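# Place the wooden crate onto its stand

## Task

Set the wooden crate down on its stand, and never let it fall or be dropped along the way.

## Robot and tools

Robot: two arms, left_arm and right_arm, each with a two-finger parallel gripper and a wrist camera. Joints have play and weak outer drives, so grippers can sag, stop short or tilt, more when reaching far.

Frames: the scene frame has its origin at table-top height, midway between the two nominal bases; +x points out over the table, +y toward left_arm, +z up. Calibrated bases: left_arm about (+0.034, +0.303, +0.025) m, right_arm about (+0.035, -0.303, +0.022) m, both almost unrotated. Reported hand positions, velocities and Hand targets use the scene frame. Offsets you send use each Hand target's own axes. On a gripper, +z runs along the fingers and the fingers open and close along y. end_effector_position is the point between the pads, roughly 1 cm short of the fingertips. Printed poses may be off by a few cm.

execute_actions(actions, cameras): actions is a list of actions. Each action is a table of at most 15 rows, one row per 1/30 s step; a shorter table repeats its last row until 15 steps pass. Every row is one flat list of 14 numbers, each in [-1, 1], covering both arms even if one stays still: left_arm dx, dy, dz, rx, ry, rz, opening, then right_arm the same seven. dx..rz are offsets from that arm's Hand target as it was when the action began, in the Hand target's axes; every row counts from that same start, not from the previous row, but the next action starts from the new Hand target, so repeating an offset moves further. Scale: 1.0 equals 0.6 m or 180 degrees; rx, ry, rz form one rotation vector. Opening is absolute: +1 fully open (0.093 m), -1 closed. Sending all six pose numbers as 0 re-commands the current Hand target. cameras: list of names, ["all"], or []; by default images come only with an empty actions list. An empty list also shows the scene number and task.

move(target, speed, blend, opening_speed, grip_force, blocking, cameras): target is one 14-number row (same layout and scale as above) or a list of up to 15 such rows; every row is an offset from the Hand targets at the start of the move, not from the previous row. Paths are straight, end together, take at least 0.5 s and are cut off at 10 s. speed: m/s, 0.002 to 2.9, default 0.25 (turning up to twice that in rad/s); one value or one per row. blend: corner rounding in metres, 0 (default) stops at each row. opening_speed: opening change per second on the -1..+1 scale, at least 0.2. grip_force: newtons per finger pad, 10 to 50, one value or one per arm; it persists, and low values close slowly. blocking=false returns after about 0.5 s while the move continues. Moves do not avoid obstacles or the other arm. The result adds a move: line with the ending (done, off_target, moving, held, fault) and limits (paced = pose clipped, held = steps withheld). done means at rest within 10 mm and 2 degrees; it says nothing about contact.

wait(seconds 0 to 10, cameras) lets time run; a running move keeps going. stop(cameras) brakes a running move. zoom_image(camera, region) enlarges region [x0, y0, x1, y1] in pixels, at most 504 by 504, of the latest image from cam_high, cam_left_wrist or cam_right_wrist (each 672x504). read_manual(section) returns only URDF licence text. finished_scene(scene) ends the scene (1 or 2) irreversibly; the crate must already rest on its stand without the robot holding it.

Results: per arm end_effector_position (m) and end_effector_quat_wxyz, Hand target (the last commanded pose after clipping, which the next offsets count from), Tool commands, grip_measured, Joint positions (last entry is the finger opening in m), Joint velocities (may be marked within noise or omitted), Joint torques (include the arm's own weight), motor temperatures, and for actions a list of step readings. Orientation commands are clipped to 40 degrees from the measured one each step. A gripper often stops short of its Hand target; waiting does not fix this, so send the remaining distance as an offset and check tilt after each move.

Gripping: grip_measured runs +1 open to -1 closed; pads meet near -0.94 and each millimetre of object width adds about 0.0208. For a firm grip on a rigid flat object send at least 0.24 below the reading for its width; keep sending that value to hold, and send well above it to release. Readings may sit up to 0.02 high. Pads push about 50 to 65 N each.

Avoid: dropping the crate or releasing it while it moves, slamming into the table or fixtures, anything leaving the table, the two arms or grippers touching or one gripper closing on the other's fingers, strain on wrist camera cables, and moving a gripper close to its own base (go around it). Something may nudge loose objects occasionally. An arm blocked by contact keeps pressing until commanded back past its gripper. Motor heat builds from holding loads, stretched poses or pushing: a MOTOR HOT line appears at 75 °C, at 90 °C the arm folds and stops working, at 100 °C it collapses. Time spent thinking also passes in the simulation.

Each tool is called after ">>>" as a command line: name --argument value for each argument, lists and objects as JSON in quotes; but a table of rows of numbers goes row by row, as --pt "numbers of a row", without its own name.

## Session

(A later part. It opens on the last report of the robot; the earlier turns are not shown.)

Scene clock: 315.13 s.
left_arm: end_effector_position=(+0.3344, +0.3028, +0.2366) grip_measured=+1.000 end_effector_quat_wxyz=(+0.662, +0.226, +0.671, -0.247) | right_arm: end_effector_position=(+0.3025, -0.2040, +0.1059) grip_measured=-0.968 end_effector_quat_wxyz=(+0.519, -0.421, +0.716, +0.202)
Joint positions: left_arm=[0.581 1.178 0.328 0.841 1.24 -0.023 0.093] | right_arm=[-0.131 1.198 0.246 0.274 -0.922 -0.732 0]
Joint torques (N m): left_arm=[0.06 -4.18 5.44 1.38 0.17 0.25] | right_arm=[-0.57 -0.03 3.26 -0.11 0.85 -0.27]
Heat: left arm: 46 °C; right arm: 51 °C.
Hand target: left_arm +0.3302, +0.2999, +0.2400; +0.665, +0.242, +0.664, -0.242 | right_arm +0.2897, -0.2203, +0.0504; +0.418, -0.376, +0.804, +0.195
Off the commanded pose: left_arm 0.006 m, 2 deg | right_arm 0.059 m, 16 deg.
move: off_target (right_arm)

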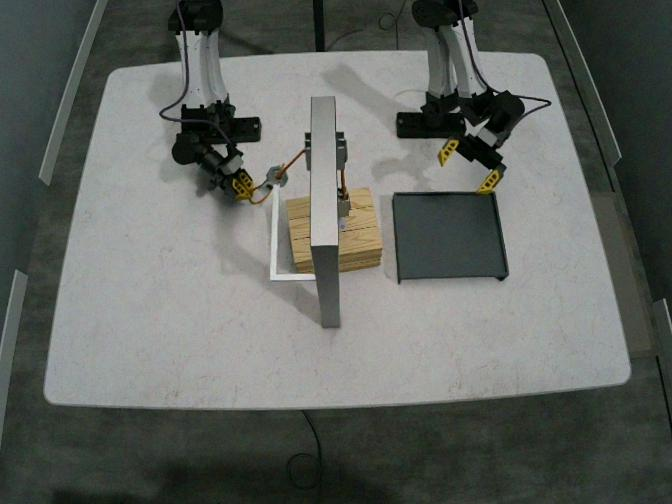

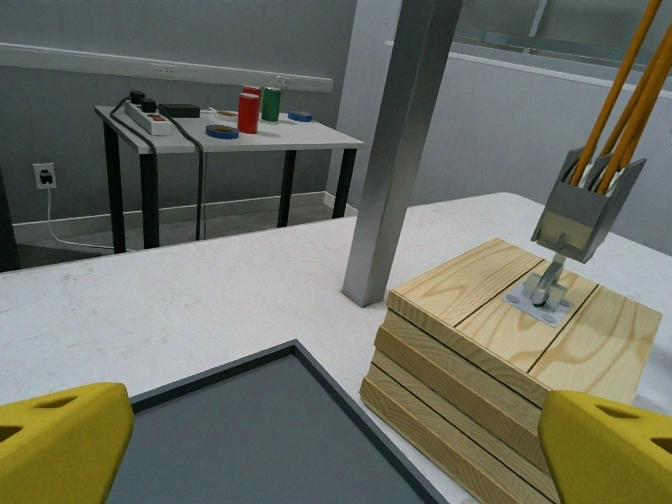

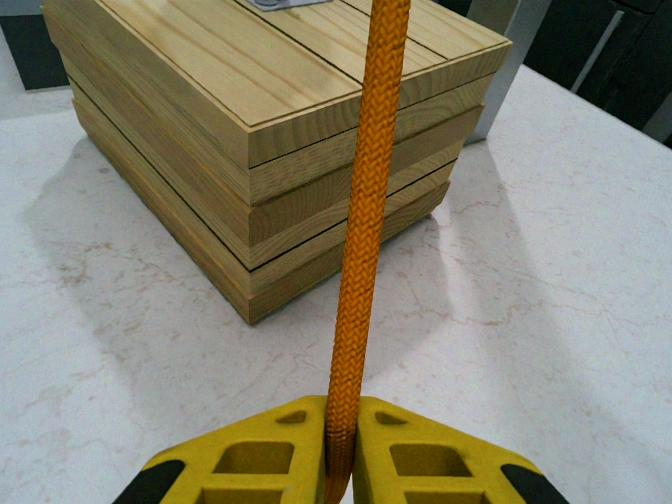

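>>> move --target '[0, 0, 0, 0, 0, 0, 1, 0.103, -0.006, -0.001, 0, 0, 0, -1]' --speed 0.08 --cameras '["all"]'

Scene clock: 327.77 s.
left_arm: end_effector_position=(+0.3344, +0.3028, +0.2366) grip_measured=+1.000 end_effector_quat_wxyz=(+0.662, +0.226, +0.671, -0.247) | right_arm: end_effector_position=(+0.2930, -0.2265, +0.1180) grip_measured=-0.968 end_effector_quat_wxyz=(+0.613, -0.482, +0.611, +0.137)
Joint positions: left_arm=[0.581 1.178 0.328 0.841 1.24 -0.023 0.093] | right_arm=[-0.317 1.257 0.137 0.573 -1.154 -0.956 0]
Joint torques (N m): left_arm=[0.06 -4.18 5.44 1.38 0.17 0.25] | right_arm=[-4.1 2.73 -3.44 -1.43 1.48 -0.1]
Heat: left arm: 46 °C; right arm: 46 °C.
Hand target: left_arm +0.3302, +0.2999, +0.2400; +0.665, +0.242, +0.664, -0.242 | right_arm +0.2694, -0.2502, +0.0001; +0.418, -0.376, +0.804, +0.195
Off the commanded pose: left_arm 0.006 m, 2 deg | right_arm 0.123 m, 34 deg.
move: off_target (right_arm)

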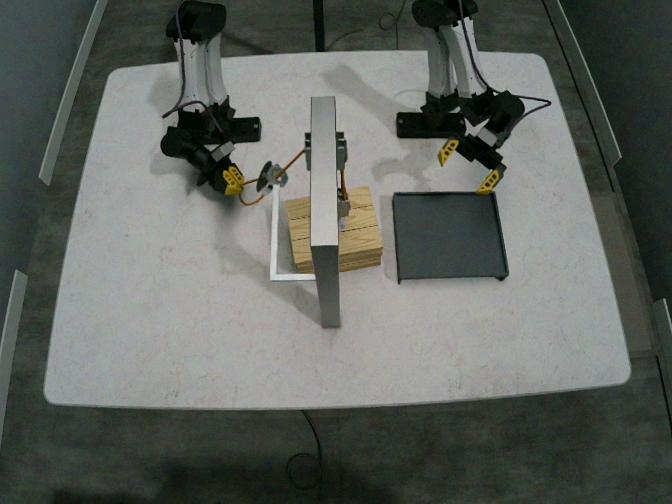

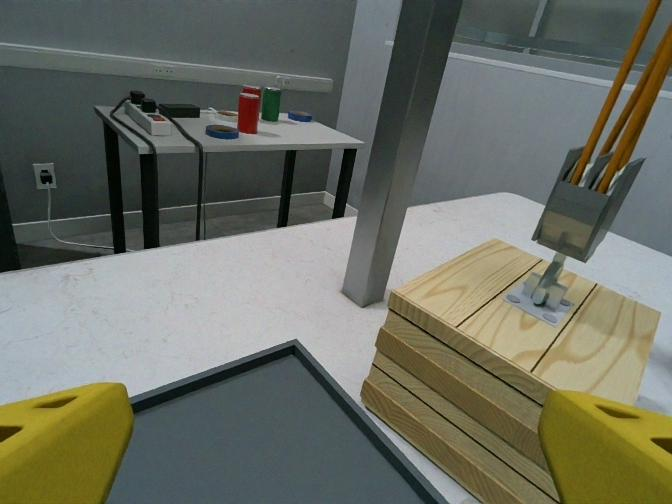

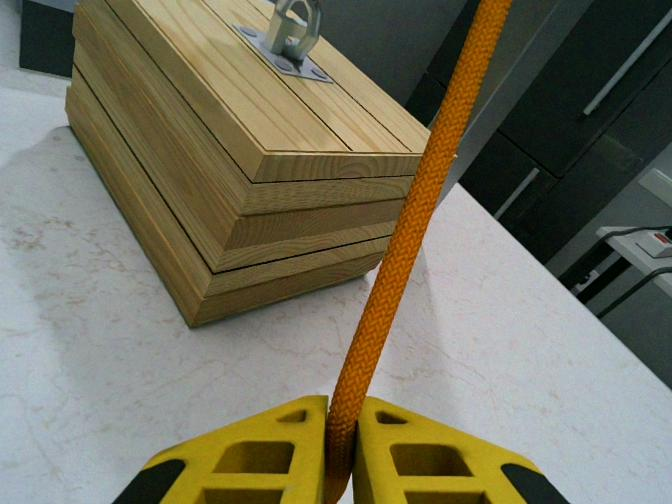

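>>> execute_actions --actions '[[[0,0,0,0,0,0,1,0,0,0,0,0,0,-1]],[[0,0,0,0,0,0,1,0,0,0,0,0,0,-1]]]' --cameras '["cam_left_wrist"]'

Scene clock: 342.30 s.
left_arm: end_effector_position=(+0.3344, +0.3028, +0.2366) grip_measured=+1.000 end_effector_quat_wxyz=(+0.662, +0.226, +0.671, -0.247) | right_arm: end_effector_position=(+0.2931, -0.2265, +0.1182) grip_measured=-0.968 end_effector_quat_wxyz=(+0.613, -0.482, +0.611, +0.136)
Joint positions: left_arm=[0.581 1.178 0.328 0.841 1.24 -0.023 0.093] | right_arm=[-0.317 1.257 0.137 0.574 -1.154 -0.956 0]
Joint torques (N m): left_arm=[0.05 -4.16 5.42 1.38 0.17 0.25] | right_arm=[-4.05 2.89 -3.47 -1.39 1.48 -0.07]
Motor temperatures (°C): left_arm=[30 32 40 46 28 27 28] | right_arm=[31 31 40 45 30 25 30]
Heat: left arm: 46 °C; right arm: 45 °C.
Hand target: left_arm +0.3302, +0.2999, +0.2400; +0.665, +0.242, +0.664, -0.242 | right_arm +0.2694, -0.2502, +0.0001; +0.418, -0.376, +0.804, +0.195
Off the commanded pose: left_arm 0.006 m, 2 deg | right_arm 0.123 m, 35 deg.
Step readings (end_effector_position of left_arm | right_arm):
0: (+0.3344, +0.3028, +0.2366) | (+0.2930, -0.2265, +0.1180)
1: (+0.3344, +0.3028, +0.2366) | (+0.2931, -0.2265, +0.1182)
2: (+0.3344, +0.3028, +0.2366) | (+0.2931, -0.2265, +0.1182)
4: (+0.3344, +0.3028, +0.2366) | (+0.2931, -0.2265, +0.1182)
8: (+0.3344, +0.3028, +0.2366) | (+0.2931, -0.2265, +0.1182)
15: (+0.3344, +0.3028, +0.2366) | (+0.2931, -0.2265, +0.1182)
16: (+0.3344, +0.3028, +0.2366) | (+0.2931, -0.2265, +0.1182)
17: (+0.3344, +0.3028, +0.2366) | (+0.2931, -0.2265, +0.1182)
19: (+0.3344, +0.3028, +0.2366) | (+0.2931, -0.2265, +0.1182)
23: (+0.3344, +0.3028, +0.2366) | (+0.2931, -0.2265, +0.1182)
30: (+0.3344, +0.3028, +0.2366) | (+0.2931, -0.2265, +0.1182)
Images, in order (width x height): cam_left_wrist 672x504.

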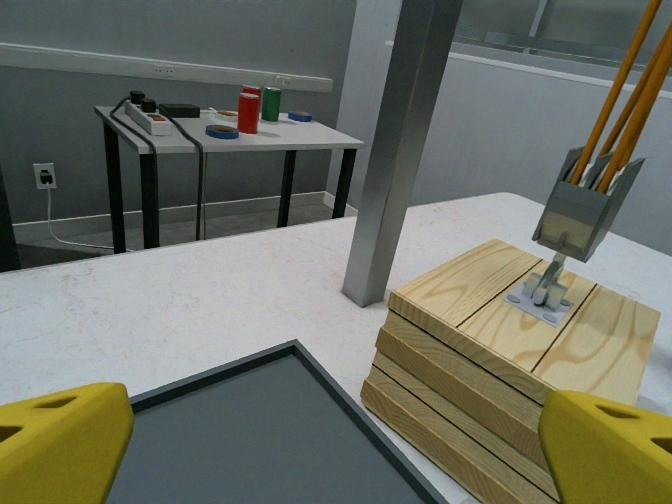

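>>> execute_actions --actions '[]' --cameras '["cam_high", "cam_right_wrist"]'

>>> zoom_image --camera "cam_high" --region '[210, 130, 310, 220]'

>>> zoom_image --camera "cam_right_wrist" --region '[300, 0, 672, 280]'

Scene clock: 371.20 s.
left_arm: end_effector_position=(+0.3344, +0.3028, +0.2366) grip_measured=+1.000 end_effector_quat_wxyz=(+0.662, +0.226, +0.671, -0.247) | right_arm: end_effector_position=(+0.2931, -0.2265, +0.1182) grip_measured=-0.968 end_effector_quat_wxyz=(+0.613, -0.482, +0.611, +0.136)
Joint positions: left_arm=[0.581 1.178 0.328 0.841 1.24 -0.023 0.093] | right_arm=[-0.317 1.257 0.137 0.574 -1.154 -0.956 0]
Joint velocities: within noise
Joint torques (N m): left_arm=[0.05 -4.18 5.44 1.38 0.17 0.25] | right_arm=[-4.05 2.89 -3.55 -1.37 1.49 -0.03]
Motor temperatures (°C): left_arm=[30 32 40 45 28 27 28] | right_arm=[31 30 39 44 32 25 31]
Heat: left arm: 45 °C; right arm: 44 °C.
Hand target: left_arm +0.3302, +0.2999, +0.2400; +0.665, +0.242, +0.664, -0.242 | right_arm +0.2694, -0.2502, +0.0001; +0.418, -0.376, +0.804, +0.195
Tool commands: left_gripper/opening=+1.0 right_gripper/opening=-1.0
Off the commanded pose: left_arm 0.006 m, 2 deg | right_arm 0.123 m, 35 deg.
Images, in order (width x height): cam_high 672x504, cam_right_wrist 672x504.

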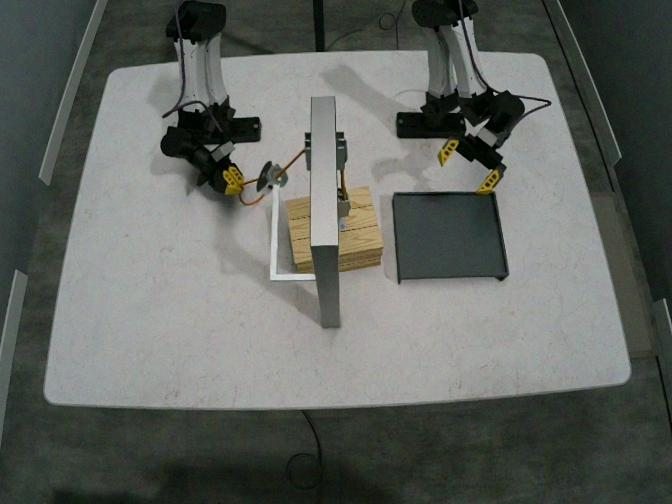

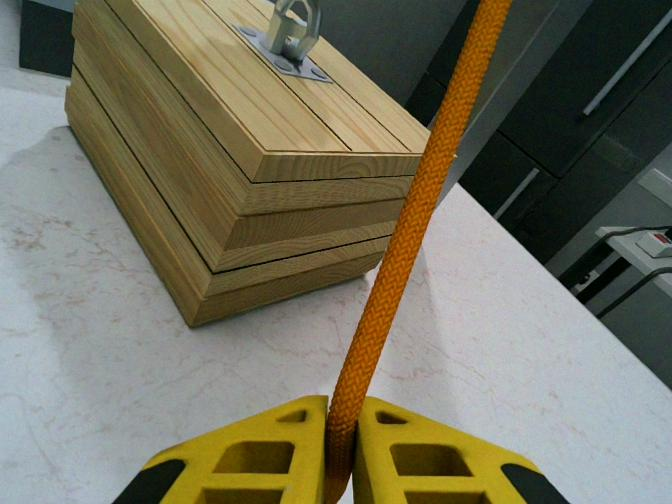

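Scaled by 5.040 from the camera's 672x504 image, which has a finer 960x720 frame.

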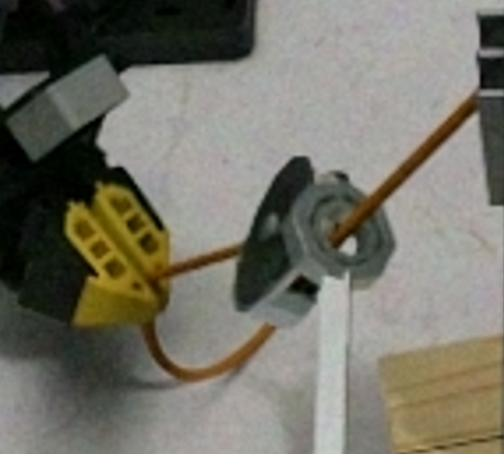

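Scaled by 1.355 from the camera's 672x504 image, which has a finer 960x720 frame.

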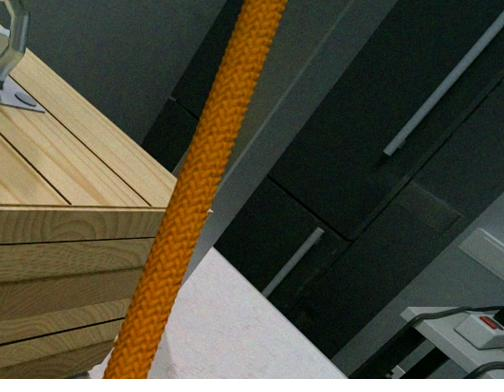

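>>> move --target '[0, 0, 0, 0, 0, 0, 1, -0.2465, 0.002, -0.0557, 0.025, -0.126, -0.1426, -1]' --speed 0.08 --cameras '["all"]'

Scene clock: 382.67 s.
left_arm: end_effector_position=(+0.3344, +0.3028, +0.2366) grip_measured=+1.000 end_effector_quat_wxyz=(+0.662, +0.226, +0.671, -0.247) | right_arm: end_effector_position=(+0.2957, -0.2031, +0.1300) grip_measured=-0.968 end_effector_quat_wxyz=(+0.603, -0.482, +0.617, +0.149)
Joint positions: left_arm=[0.581 1.178 0.328 0.841 1.24 -0.023 0.093] | right_arm=[-0.177 1.165 0.151 0.548 -1.04 -0.83 0]
Joint torques (N m): left_arm=[0.03 -4.19 5.44 1.38 0.17 0.25] | right_arm=[0.69 -1.05 7.3 2.31 -0.2 0.06]
Heat: left arm: 45 °C; right arm: 44 °C.
Hand target: left_arm +0.3302, +0.2999, +0.2400; +0.665, +0.242, +0.664, -0.242 | right_arm +0.3053, -0.2053, +0.1404; +0.614, -0.482, +0.611, +0.136
Off the commanded pose: left_arm 0.006 m, 2 deg | right_arm 0.014 m, 2 deg.
move: off_target (right_arm)

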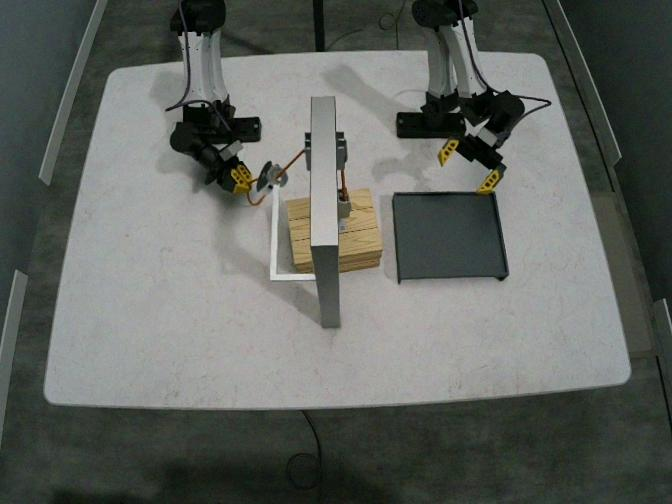

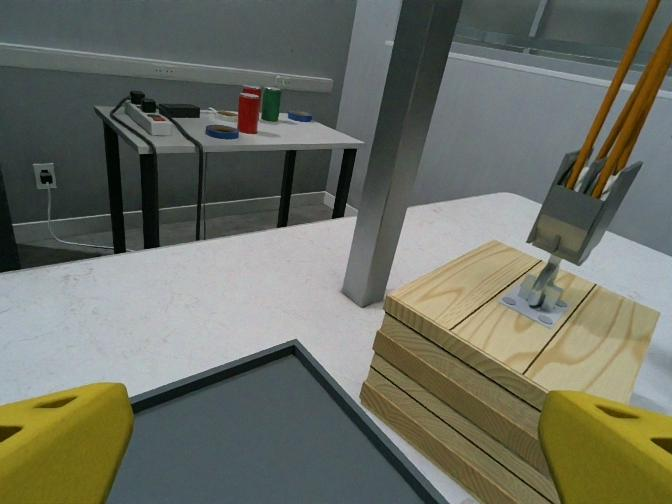

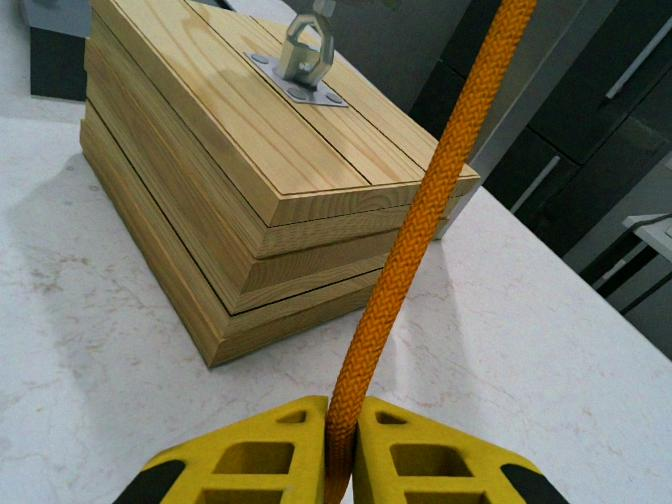

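>>> move --pt "0 0 0 0 0 0 1 0 0 0 0 0 0 0.8" --pt "0 0 0 0 0 0 1 0 0 -0.1 0 0 0 0.8" --pt "0 0 0 0 0 0 1 -0.0385 -0.009 -0.06 0.007 -0.137 0.141 0.8" --blend '[0,0.02,0]' --cameras '["all"]'

Scene clock: 461.37 s.
left_arm: end_effector_position=(+0.3344, +0.3028, +0.2366) grip_measured=+1.000 end_effector_quat_wxyz=(+0.662, +0.226, +0.671, -0.247) | right_arm: end_effector_position=(+0.2807, -0.2261, +0.1591) grip_measured=+0.798 end_effector_quat_wxyz=(+0.608, -0.296, +0.644, +0.358)
Joint positions: left_arm=[0.581 1.178 0.328 0.841 1.24 -0.023 0.093] | right_arm=[-0.386 1.507 0.039 1.45 -1.355 0.084 0.083]
Joint torques (N m): left_arm=[0.06 -4.18 5.44 1.38 0.17 0.25] | right_arm=[0.83 -2.02 2.93 3.08 0.06 -0.06]
Motor temperatures (°C): left_arm=[29 32 40 45 28 27 28] | right_arm=[30 30 42 49 28 25 31]
Heat: left arm: 45 °C; right arm: 49 °C.
Hand target: left_arm +0.3302, +0.2999, +0.2400; +0.665, +0.242, +0.664, -0.242 | right_arm +0.2822, -0.2255, +0.1706; +0.689, -0.290, +0.558, +0.359
Off the commanded pose: left_arm 0.006 m, 2 deg | right_arm 0.012 m, 14 deg.
joint sent to its limit (right arm) — joint 4 (wrist pitch), upper limit. The joint targets are off in orientation, not in position.
move: off_target (right_arm)

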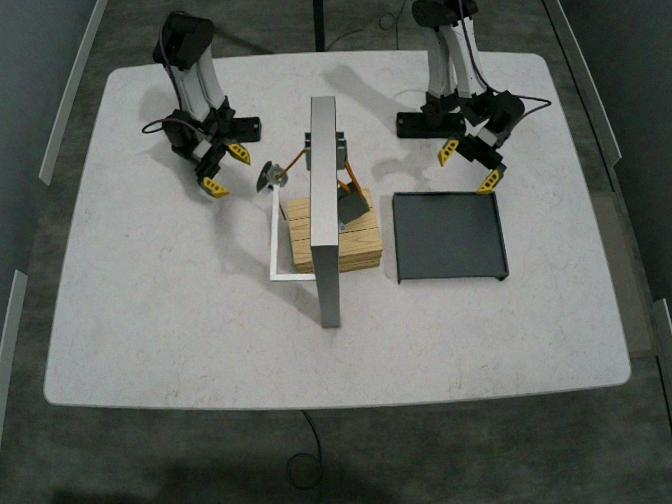

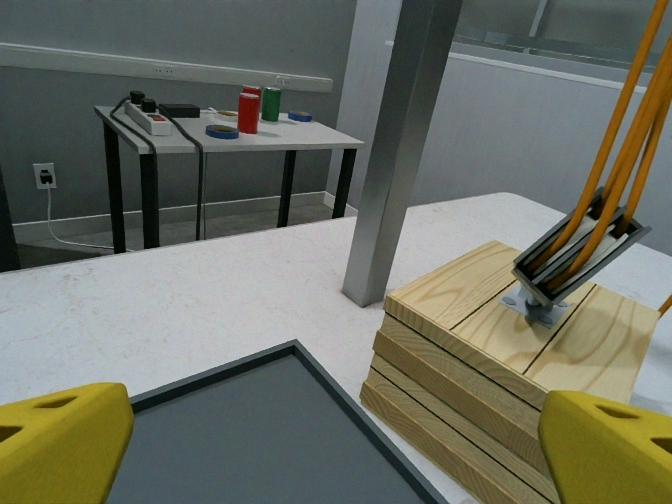

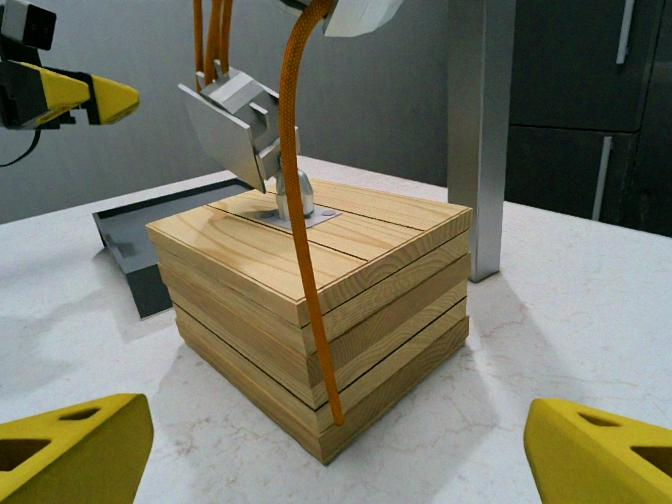

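>>> zoom_image --camera "cam_right_wrist" --region '[150, 0, 450, 225]'

>>> zoom_image --camera "cam_high" --region '[230, 130, 370, 235]'

>>> zoom_image --camera "cam_left_wrist" --region '[472, 150, 672, 330]'

Scaled by 1.680 from the camera's 672x504 image, which has a finer 960x720 frame.

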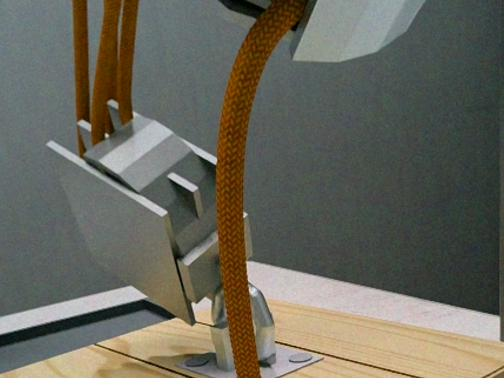

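Scaled by 3.600 from the camera's 672x504 image, which has a finer 960x720 frame.

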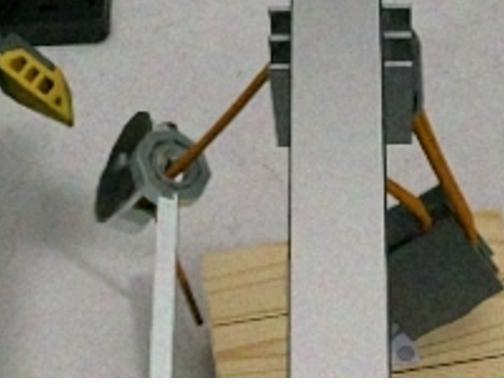

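Scaled by 2.520 from the camera's 672x504 image, which has a finer 960x720 frame.

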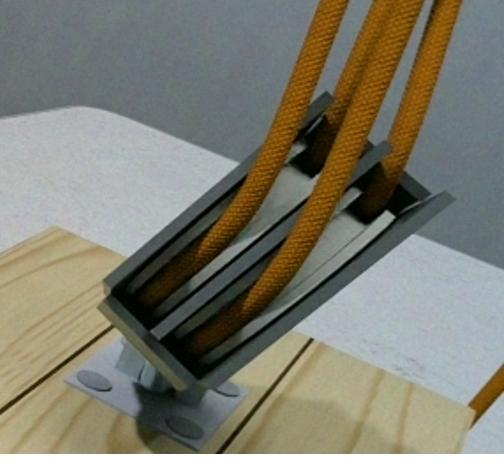

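>>> move --target '[0,0,0,0,0,0,1, -0.129,-0.052,0.035,0.0165,0.067,-0.002,0.8]' --cameras '["cam_right_wrist"]'

>>> zoom_image --camera "cam_right_wrist" --region '[200, 50, 500, 275]'

Scene clock: 485.73 s.
left_arm: end_effector_position=(+0.3344, +0.3028, +0.2366) grip_measured=+1.000 end_effector_quat_wxyz=(+0.662, +0.226, +0.671, -0.247) | right_arm: end_effector_position=(+0.3045, -0.2372, +0.2371) grip_measured=+0.798 end_effector_quat_wxyz=(+0.621, -0.298, +0.643, +0.334)
Joint positions: left_arm=[0.581 1.178 0.328 0.841 1.24 -0.023 0.093] | right_arm=[-0.384 1.051 0.294 0.737 -1.317 0.04 0.083]
Joint torques (N m): left_arm=[0.05 -4.19 5.44 1.38 0.17 0.25] | right_arm=[0.29 -2.58 8.85 1.63 0.06 -0.34]
Heat: left arm: 45 °C; right arm: 51 °C.
Hand target: left_arm +0.3302, +0.2999, +0.2400; +0.665, +0.242, +0.664, -0.242 | right_arm +0.3103, -0.2398, +0.2506; +0.635, -0.310, +0.636, +0.310
Off the commanded pose: left_arm 0.006 m, 2 deg | right_arm 0.015 m, 4 deg.
move: off_target (right_arm)
Images, in order (width x height): cam_right_wrist 672x504.

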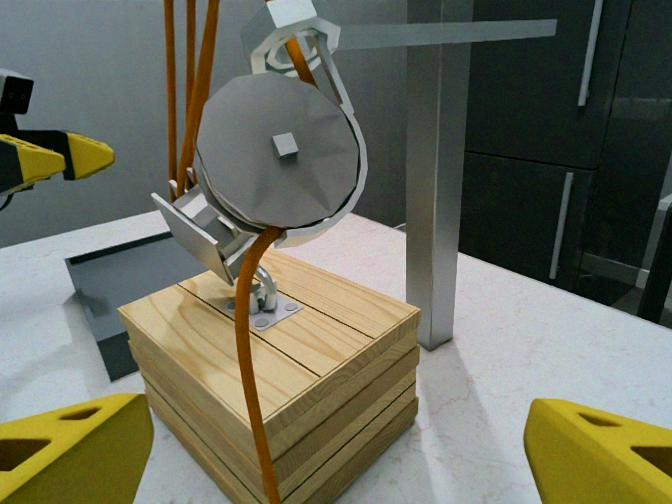

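Scaled by 1.680 from the camera's 672x504 image, which has a finer 960x720 frame.

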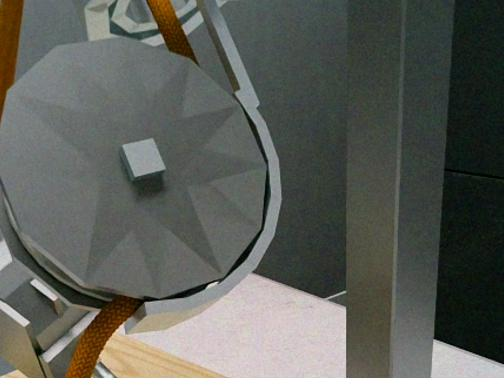

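>>> move --target '[0,0,0,0,0,0,1, 0.216,0.0668,0.0278,-0.033,0.1108,-0.006,0.8]' --cameras '["cam_right_wrist"]'

Scene clock: 518.33 s.
left_arm: end_effector_position=(+0.3344, +0.3028, +0.2366) grip_measured=+1.000 end_effector_quat_wxyz=(+0.662, +0.226, +0.671, -0.247) | right_arm: end_effector_position=(+0.2815, -0.2013, +0.1133) grip_measured=+0.798 end_effector_quat_wxyz=(+0.495, -0.383, +0.724, +0.290)
Joint positions: left_arm=[0.581 1.178 0.328 0.841 1.24 -0.023 0.093] | right_arm=[-0.195 1.163 0.271 0.082 -1.08 -0.704 0.083]
Joint torques (N m): left_arm=[0.05 -4.18 5.44 1.38 0.17 0.25] | right_arm=[0.79 -1.44 8.14 1.52 -0.4 -0.33]
Motor temperatures (°C): left_arm=[29 31 40 44 28 27 27] | right_arm=[30 30 47 46 28 25 30]
Heat: left arm: 44 °C; right arm: 47 °C.
Hand target: left_arm +0.3302, +0.2999, +0.2400; +0.665, +0.242, +0.664, -0.242 | right_arm +0.2889, -0.2021, +0.1210; +0.502, -0.397, +0.716, +0.278
Off the commanded pose: left_arm 0.006 m, 2 deg | right_arm 0.011 m, 2 deg.
move: off_target (right_arm)
Images, in order (width x height): cam_right_wrist 672x504.

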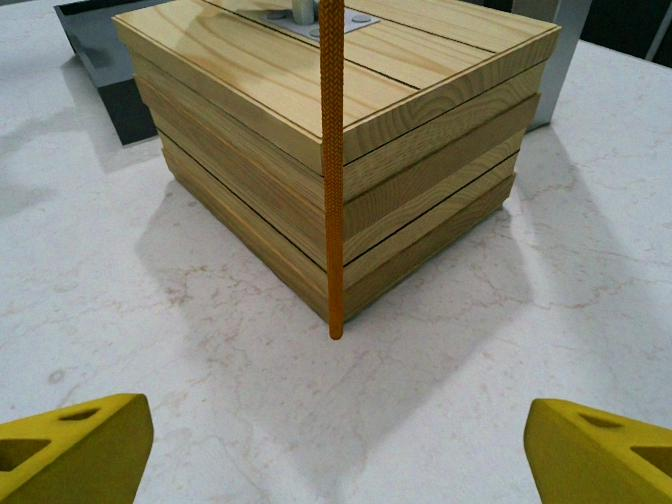

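>>> move --pt "0 0 0 0 0 0 1 -0.0083 -0.0037 0.1187 0 0 0 0.8" --pt "0 0 0 0 0 0 1 -0.0083 -0.0037 0.1187 0 0 0 -1" --speed 0.12 --opening_speed 1.5 --cameras '["cam_right_wrist"]'

Scene clock: 529.07 s.
left_arm: end_effector_position=(+0.3344, +0.3028, +0.2366) grip_measured=+1.000 end_effector_quat_wxyz=(+0.662, +0.226, +0.671, -0.247) | right_arm: end_effector_position=(+0.3136, -0.1479, +0.0871) grip_measured=-0.977 end_effector_quat_wxyz=(+0.474, -0.390, +0.734, +0.291)
Joint positions: left_arm=[0.581 1.178 0.328 0.841 1.24 -0.023 0.093] | right_arm=[0.108 1.464 0.281 0.574 -0.839 -0.416 0]
Joint torques (N m): left_arm=[0.06 -4.18 5.42 1.38 0.17 0.25] | right_arm=[0.76 -2.97 6.56 2.68 -0.25 0.02]
Heat: left arm: 44 °C; right arm: 47 °C.
Hand target: left_arm +0.3302, +0.2999, +0.2400; +0.665, +0.242, +0.664, -0.242 | right_arm +0.3272, -0.1451, +0.1013; +0.502, -0.397, +0.716, +0.278
Off the commanded pose: left_arm 0.006 m, 2 deg | right_arm 0.020 m, 4 deg.
move: off_target (right_arm); target 2's new opening was sent with right_arm's hand 0.020 m and 4 deg from that target
Images, in order (width x height): cam_right_wrist 672x504.

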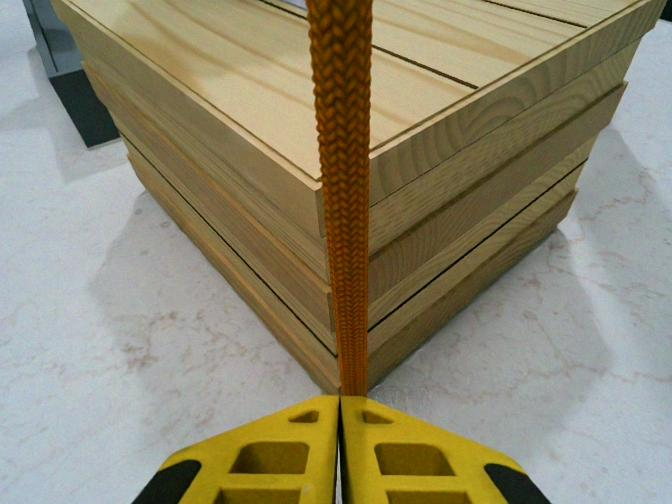

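>>> move --pt "0 0 0 0 0 0 1 0 0 0 0 0 0 0.6" --pt "0 0 0 0 0 0 1 0 0 0.035 0 0 0 0.6" --speed 0.12 --cameras '["cam_right_wrist"]'

Scene clock: 539.27 s.
left_arm: end_effector_position=(+0.3344, +0.3028, +0.2366) grip_measured=+1.000 end_effector_quat_wxyz=(+0.662, +0.226, +0.671, -0.247) | right_arm: end_effector_position=(+0.3217, -0.1318, +0.0779) grip_measured=+0.598 end_effector_quat_wxyz=(+0.470, -0.393, +0.735, +0.290)
Joint positions: left_arm=[0.581 1.178 0.328 0.841 1.24 -0.023 0.093] | right_arm=[0.18 1.565 0.303 0.683 -0.78 -0.368 0.074]
Joint torques (N m): left_arm=[0.05 -4.18 5.44 1.38 0.17 0.25] | right_arm=[0.72 -3.64 6.76 2.76 -0.2 0]
Heat: left arm: 44 °C; right arm: 49 °C.
Hand target: left_arm +0.3302, +0.2999, +0.2400; +0.665, +0.242, +0.664, -0.242 | right_arm +0.3377, -0.1284, +0.0941; +0.502, -0.397, +0.716, +0.278
Off the commanded pose: left_arm 0.006 m, 2 deg | right_arm 0.023 m, 4 deg.
move: off_target (right_arm)
Images, in order (width x height): cam_right_wrist 672x504.

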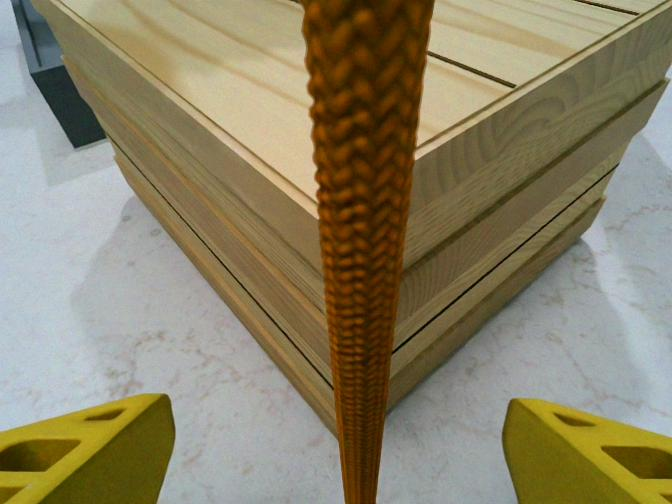

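>>> move --pt "0 0 0 0 0 0 1 -0.022 -0.004 0.002 0 0 0 0.6" --pt "0 0 0 0 0 0 1 -0.022 -0.004 0.002 0 0 0 -1" --speed 0.12 --opening_speed 1.5 --cameras '["cam_right_wrist", "cam_high"]'

Scene clock: 544.57 s.
left_arm: end_effector_position=(+0.3344, +0.3028, +0.2366) grip_measured=+1.000 end_effector_quat_wxyz=(+0.662, +0.226, +0.671, -0.247) | right_arm: end_effector_position=(+0.3343, -0.1278, +0.0930) grip_measured=-0.967 end_effector_quat_wxyz=(+0.489, -0.396, +0.724, +0.284)
Joint positions: left_arm=[0.581 1.178 0.328 0.841 1.24 -0.023 0.093] | right_arm=[0.19 1.553 0.343 0.683 -0.769 -0.359 0]
Joint torques (N m): left_arm=[0.05 -4.16 5.44 1.38 0.17 0.25] | right_arm=[0.69 -5.87 6.87 2.04 -0.2 0.02]
Heat: left arm: 44 °C; right arm: 50 °C.
Hand target: left_arm +0.3302, +0.2999, +0.2400; +0.665, +0.242, +0.664, -0.242 | right_arm +0.3427, -0.1248, +0.1061; +0.502, -0.397, +0.716, +0.278
Off the commanded pose: left_arm 0.006 m, 2 deg | right_arm 0.016 m, 2 deg.
move: off_target (right_arm); target 2's new opening was sent with right_arm's hand 0.016 m and 2 deg from that target
Images, in order (width x height): cam_high 672x504, cam_right_wrist 672x504.

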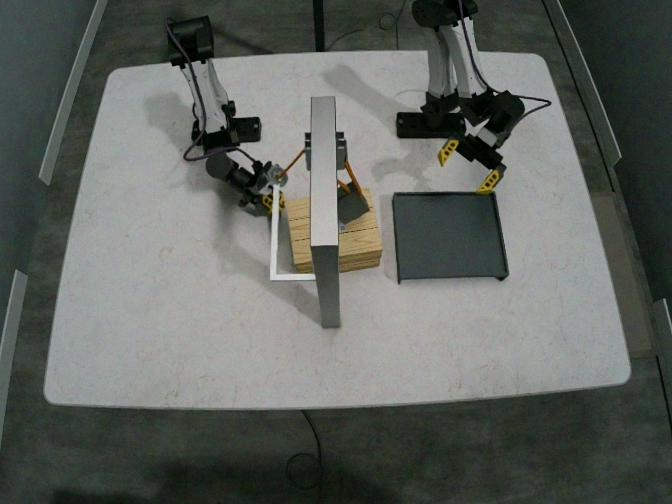

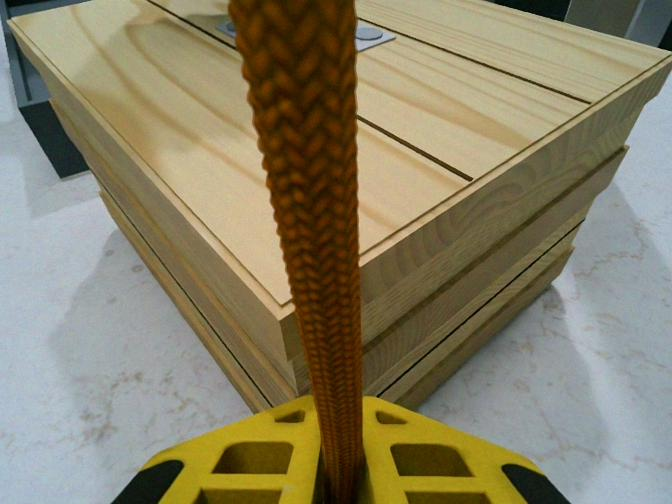

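>>> move --target '[0,0,0,0,0,0,1, 0.0423,-0.0822,-0.2335,0.125,-0.0813,-0.146,-1]' --speed 0.15 --cameras '["all"]'

Scene clock: 565.77 s.
left_arm: end_effector_position=(+0.3344, +0.3028, +0.2366) grip_measured=+1.000 end_effector_quat_wxyz=(+0.662, +0.226, +0.671, -0.247) | right_arm: end_effector_position=(+0.3086, -0.2670, +0.1117) grip_measured=-0.967 end_effector_quat_wxyz=(+0.664, -0.390, +0.630, +0.104)
Joint positions: left_arm=[0.581 1.178 0.328 0.841 1.24 -0.023 0.093] | right_arm=[-0.459 1.717 0.041 1.427 -1.163 -0.629 0]
Joint torques (N m): left_arm=[0.05 -4.19 5.44 1.39 0.17 0.25] | right_arm=[-0.54 -2.76 2.19 3.5 -0.38 -0.1]
Heat: left arm: 44 °C; right arm: 50 °C.
Hand target: left_arm +0.3302, +0.2999, +0.2400; +0.665, +0.242, +0.664, -0.242 | right_arm +0.3101, -0.2700, +0.1303; +0.704, -0.406, +0.579, +0.062
Off the commanded pose: left_arm 0.006 m, 2 deg | right_arm 0.019 m, 9 deg.
joint sent to its limit (right arm) — joint 4 (wrist pitch), upper limit. The joint targets are off in position and orientation.
move: off_target (right_arm)

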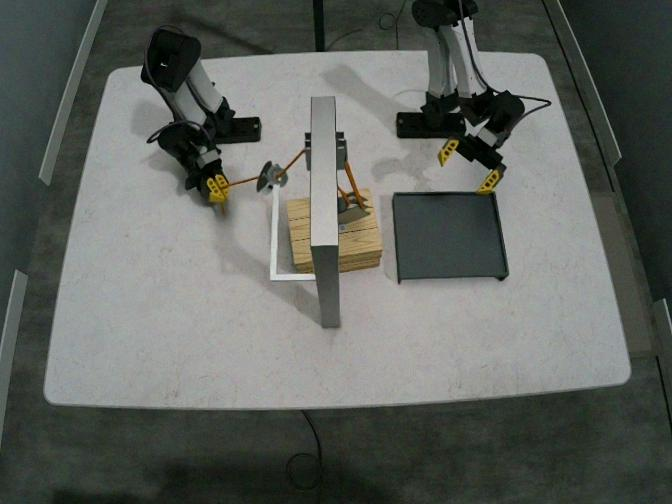

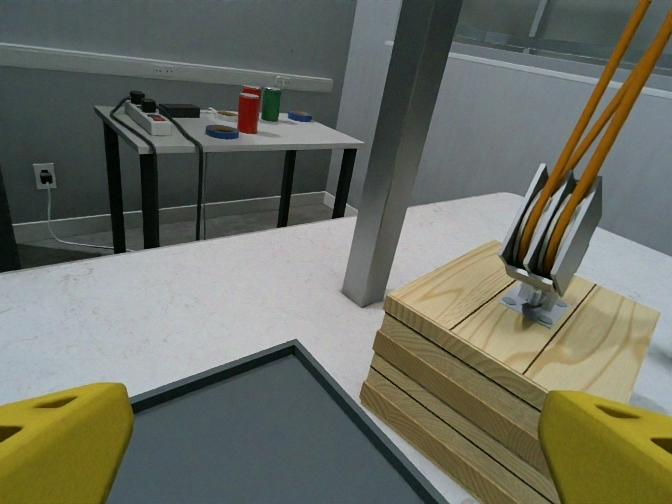

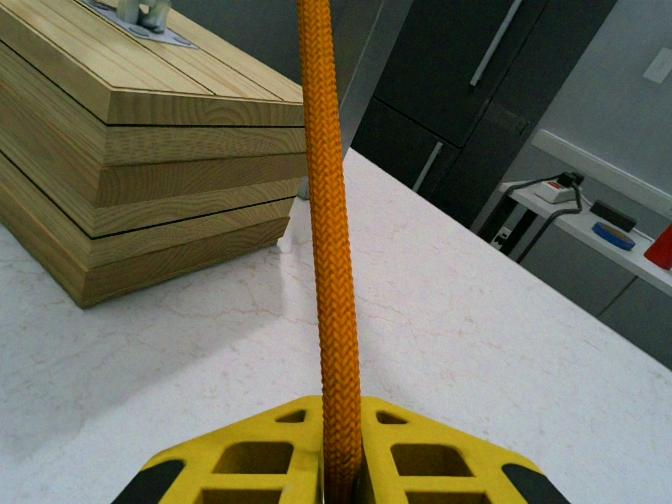

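>>> move --target '[0,0,0,0,0,0,1, 0.0777,-0.1343,-0.1522,0.060,0.0598,-0.1656,-1]' --speed 0.12 --cameras '["all"]'

Scene clock: 575.07 s.
left_arm: end_effector_position=(+0.3344, +0.3028, +0.2366) grip_measured=+1.000 end_effector_quat_wxyz=(+0.662, +0.226, +0.671, -0.247) | right_arm: end_effector_position=(+0.2988, -0.3930, +0.1193) grip_measured=-0.967 end_effector_quat_wxyz=(+0.674, -0.448, +0.565, -0.162)
Joint positions: left_arm=[0.581 1.178 0.328 0.841 1.24 -0.023 0.093] | right_arm=[-0.961 1.811 0.162 1.421 -1.395 -1.131 0]
Joint torques (N m): left_arm=[0.05 -4.18 5.44 1.38 0.17 0.25] | right_arm=[-0.68 -3.43 4 2.59 -0.45 -0.5]
Motor temperatures (°C): left_arm=[29 31 40 44 28 27 27] | right_arm=[30 31 42 53 28 25 31]
Heat: left arm: 44 °C; right arm: 53 °C.
Hand target: left_arm +0.3302, +0.2999, +0.2400; +0.665, +0.242, +0.664, -0.242 | right_arm +0.3001, -0.4000, +0.1303; +0.674, -0.478, +0.522, -0.213
Off the commanded pose: left_arm 0.006 m, 2 deg | right_arm 0.013 m, 8 deg.
move: off_target (right_arm)

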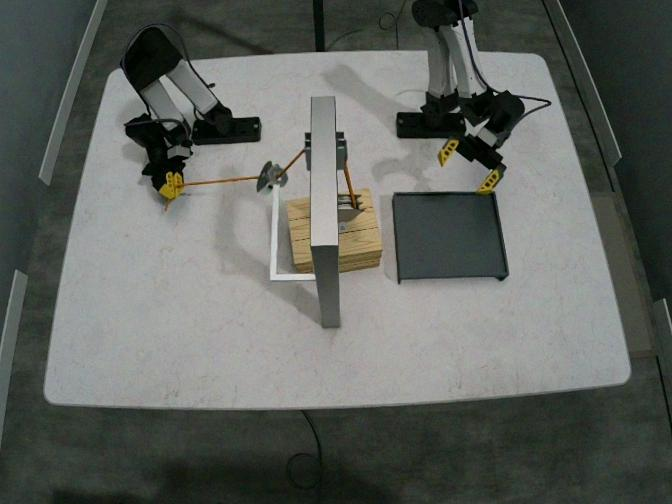

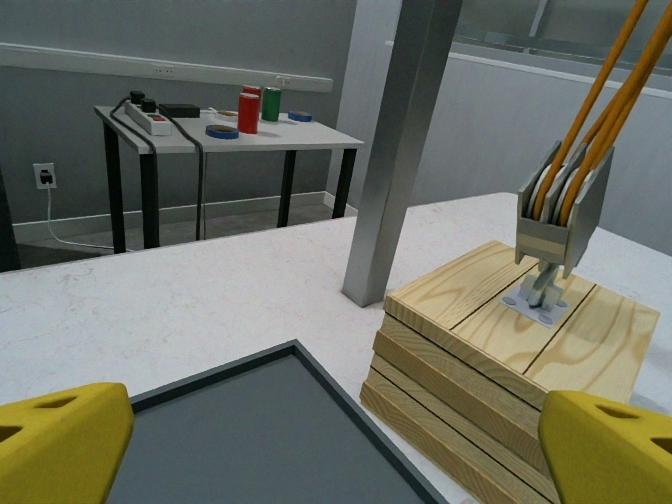

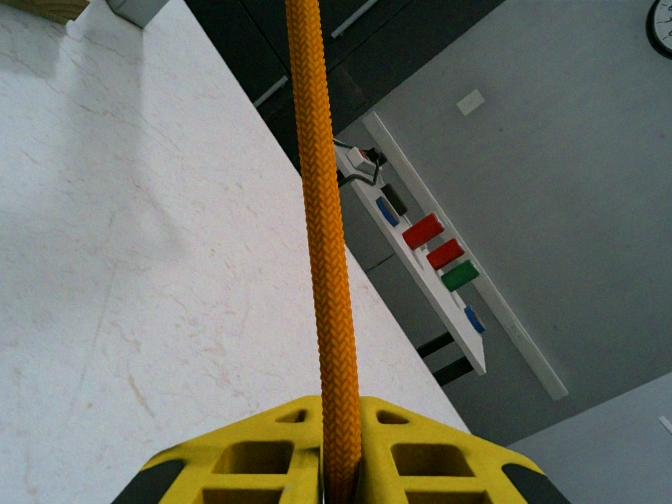

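>>> move --target '[0,0,0,0,0,0,1, 0.131,-0.0753,-0.0703,0.0194,0.0337,0,-1]' --speed 0.1 --cameras '["all"]'

Scene clock: 582.53 s.
left_arm: end_effector_position=(+0.3344, +0.3028, +0.2366) grip_measured=+1.000 end_effector_quat_wxyz=(+0.662, +0.226, +0.671, -0.247) | right_arm: end_effector_position=(+0.3035, -0.4582, +0.1285) grip_measured=-0.967 end_effector_quat_wxyz=(+0.676, -0.473, +0.528, -0.201)
Joint positions: left_arm=[0.581 1.178 0.328 0.841 1.24 -0.023 0.093] | right_arm=[-1.093 1.939 0.396 1.421 -1.539 -1.141 0]
Joint torques (N m): left_arm=[0.05 -4.16 5.42 1.38 0.17 0.24] | right_arm=[-5.63 -3.43 6.57 1.8 0.26 0.07]
Heat: left arm: 44 °C; right arm: 53 °C.
Hand target: left_arm +0.3302, +0.2999, +0.2400; +0.665, +0.242, +0.664, -0.242 | right_arm +0.3001, -0.5000, +0.1302; +0.660, -0.445, +0.550, -0.254
Off the commanded pose: left_arm 0.006 m, 2 deg | right_arm 0.042 m, 7 deg.
move: off_target (right_arm)

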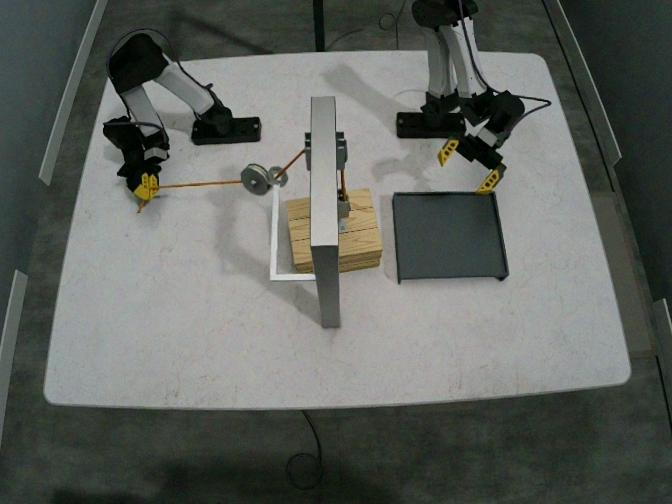

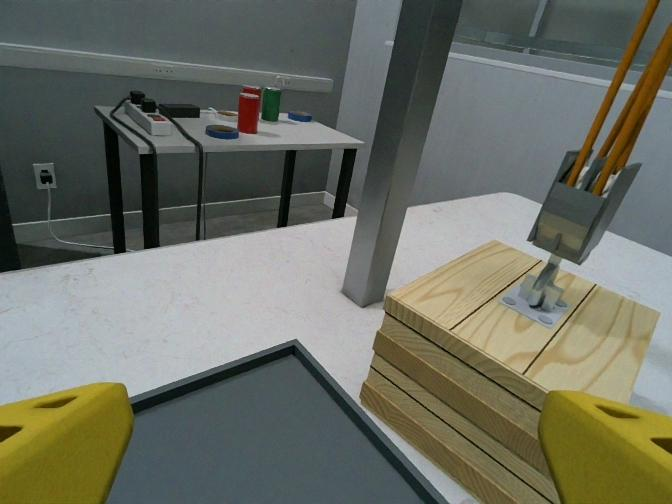

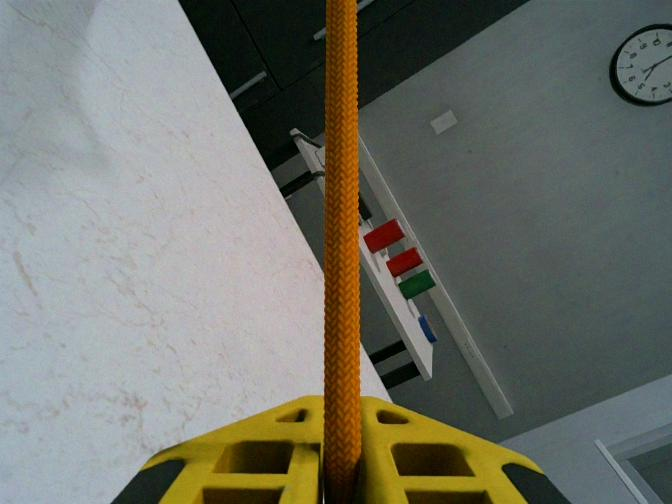

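>>> move --target '[0,0,0,0,0,0,1, 0.133,-0.0767,-0.0672,0.0222,0.0385,0,-1]' --speed 0.06 --cameras '["all"]'

Scene clock: 591.23 s.
left_arm: end_effector_position=(+0.3344, +0.3028, +0.2366) grip_measured=+1.000 end_effector_quat_wxyz=(+0.662, +0.226, +0.671, -0.247) | right_arm: end_effector_position=(+0.3030, -0.5349, +0.1317) grip_measured=-0.967 end_effector_quat_wxyz=(+0.665, -0.468, +0.530, -0.241)
Joint positions: left_arm=[0.581 1.178 0.328 0.841 1.24 -0.023 0.093] | right_arm=[-1.203 2.071 0.64 1.419 -1.583 -1.083 0]
Joint torques (N m): left_arm=[0.06 -4.16 5.44 1.38 0.17 0.25] | right_arm=[-8.01 -4.1 8.9 1.25 0.78 0.28]
Heat: left arm: 44 °C; right arm: 51 °C.
Hand target: left_arm +0.3302, +0.2999, +0.2400; +0.665, +0.242, +0.664, -0.242 | right_arm +0.2901, -0.6001, +0.1302; +0.641, -0.406, +0.579, -0.299
Off the commanded pose: left_arm 0.006 m, 2 deg | right_arm 0.066 m, 12 deg.
move: off_target (right_arm)

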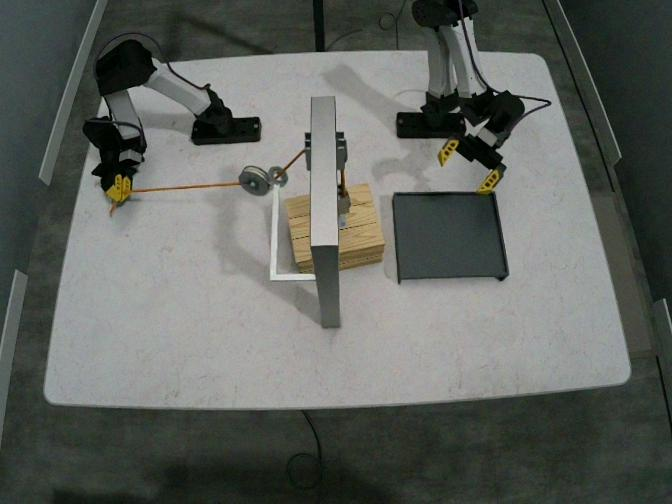

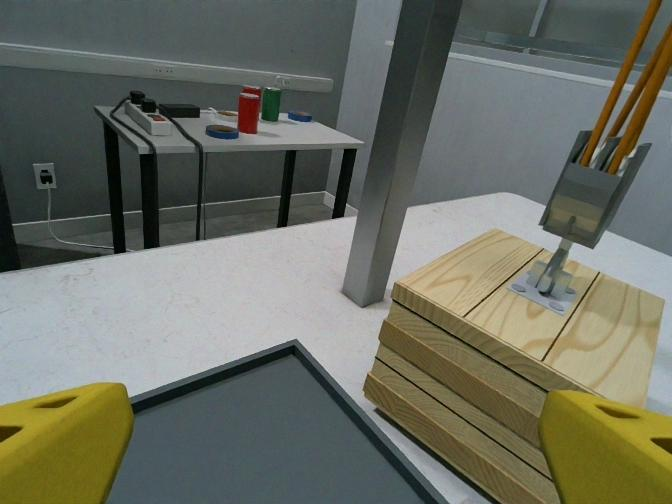

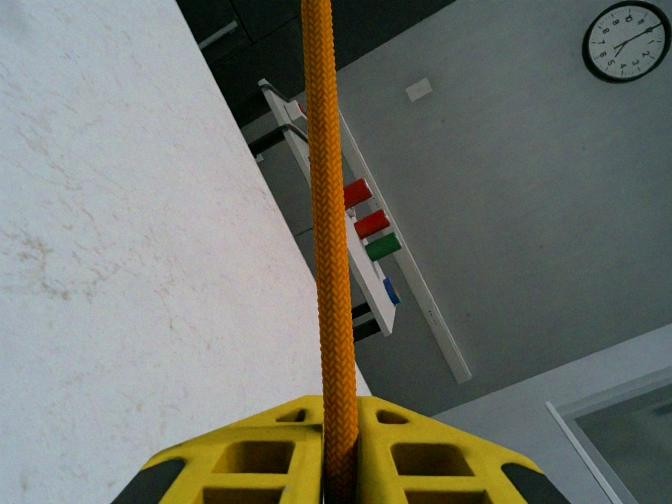

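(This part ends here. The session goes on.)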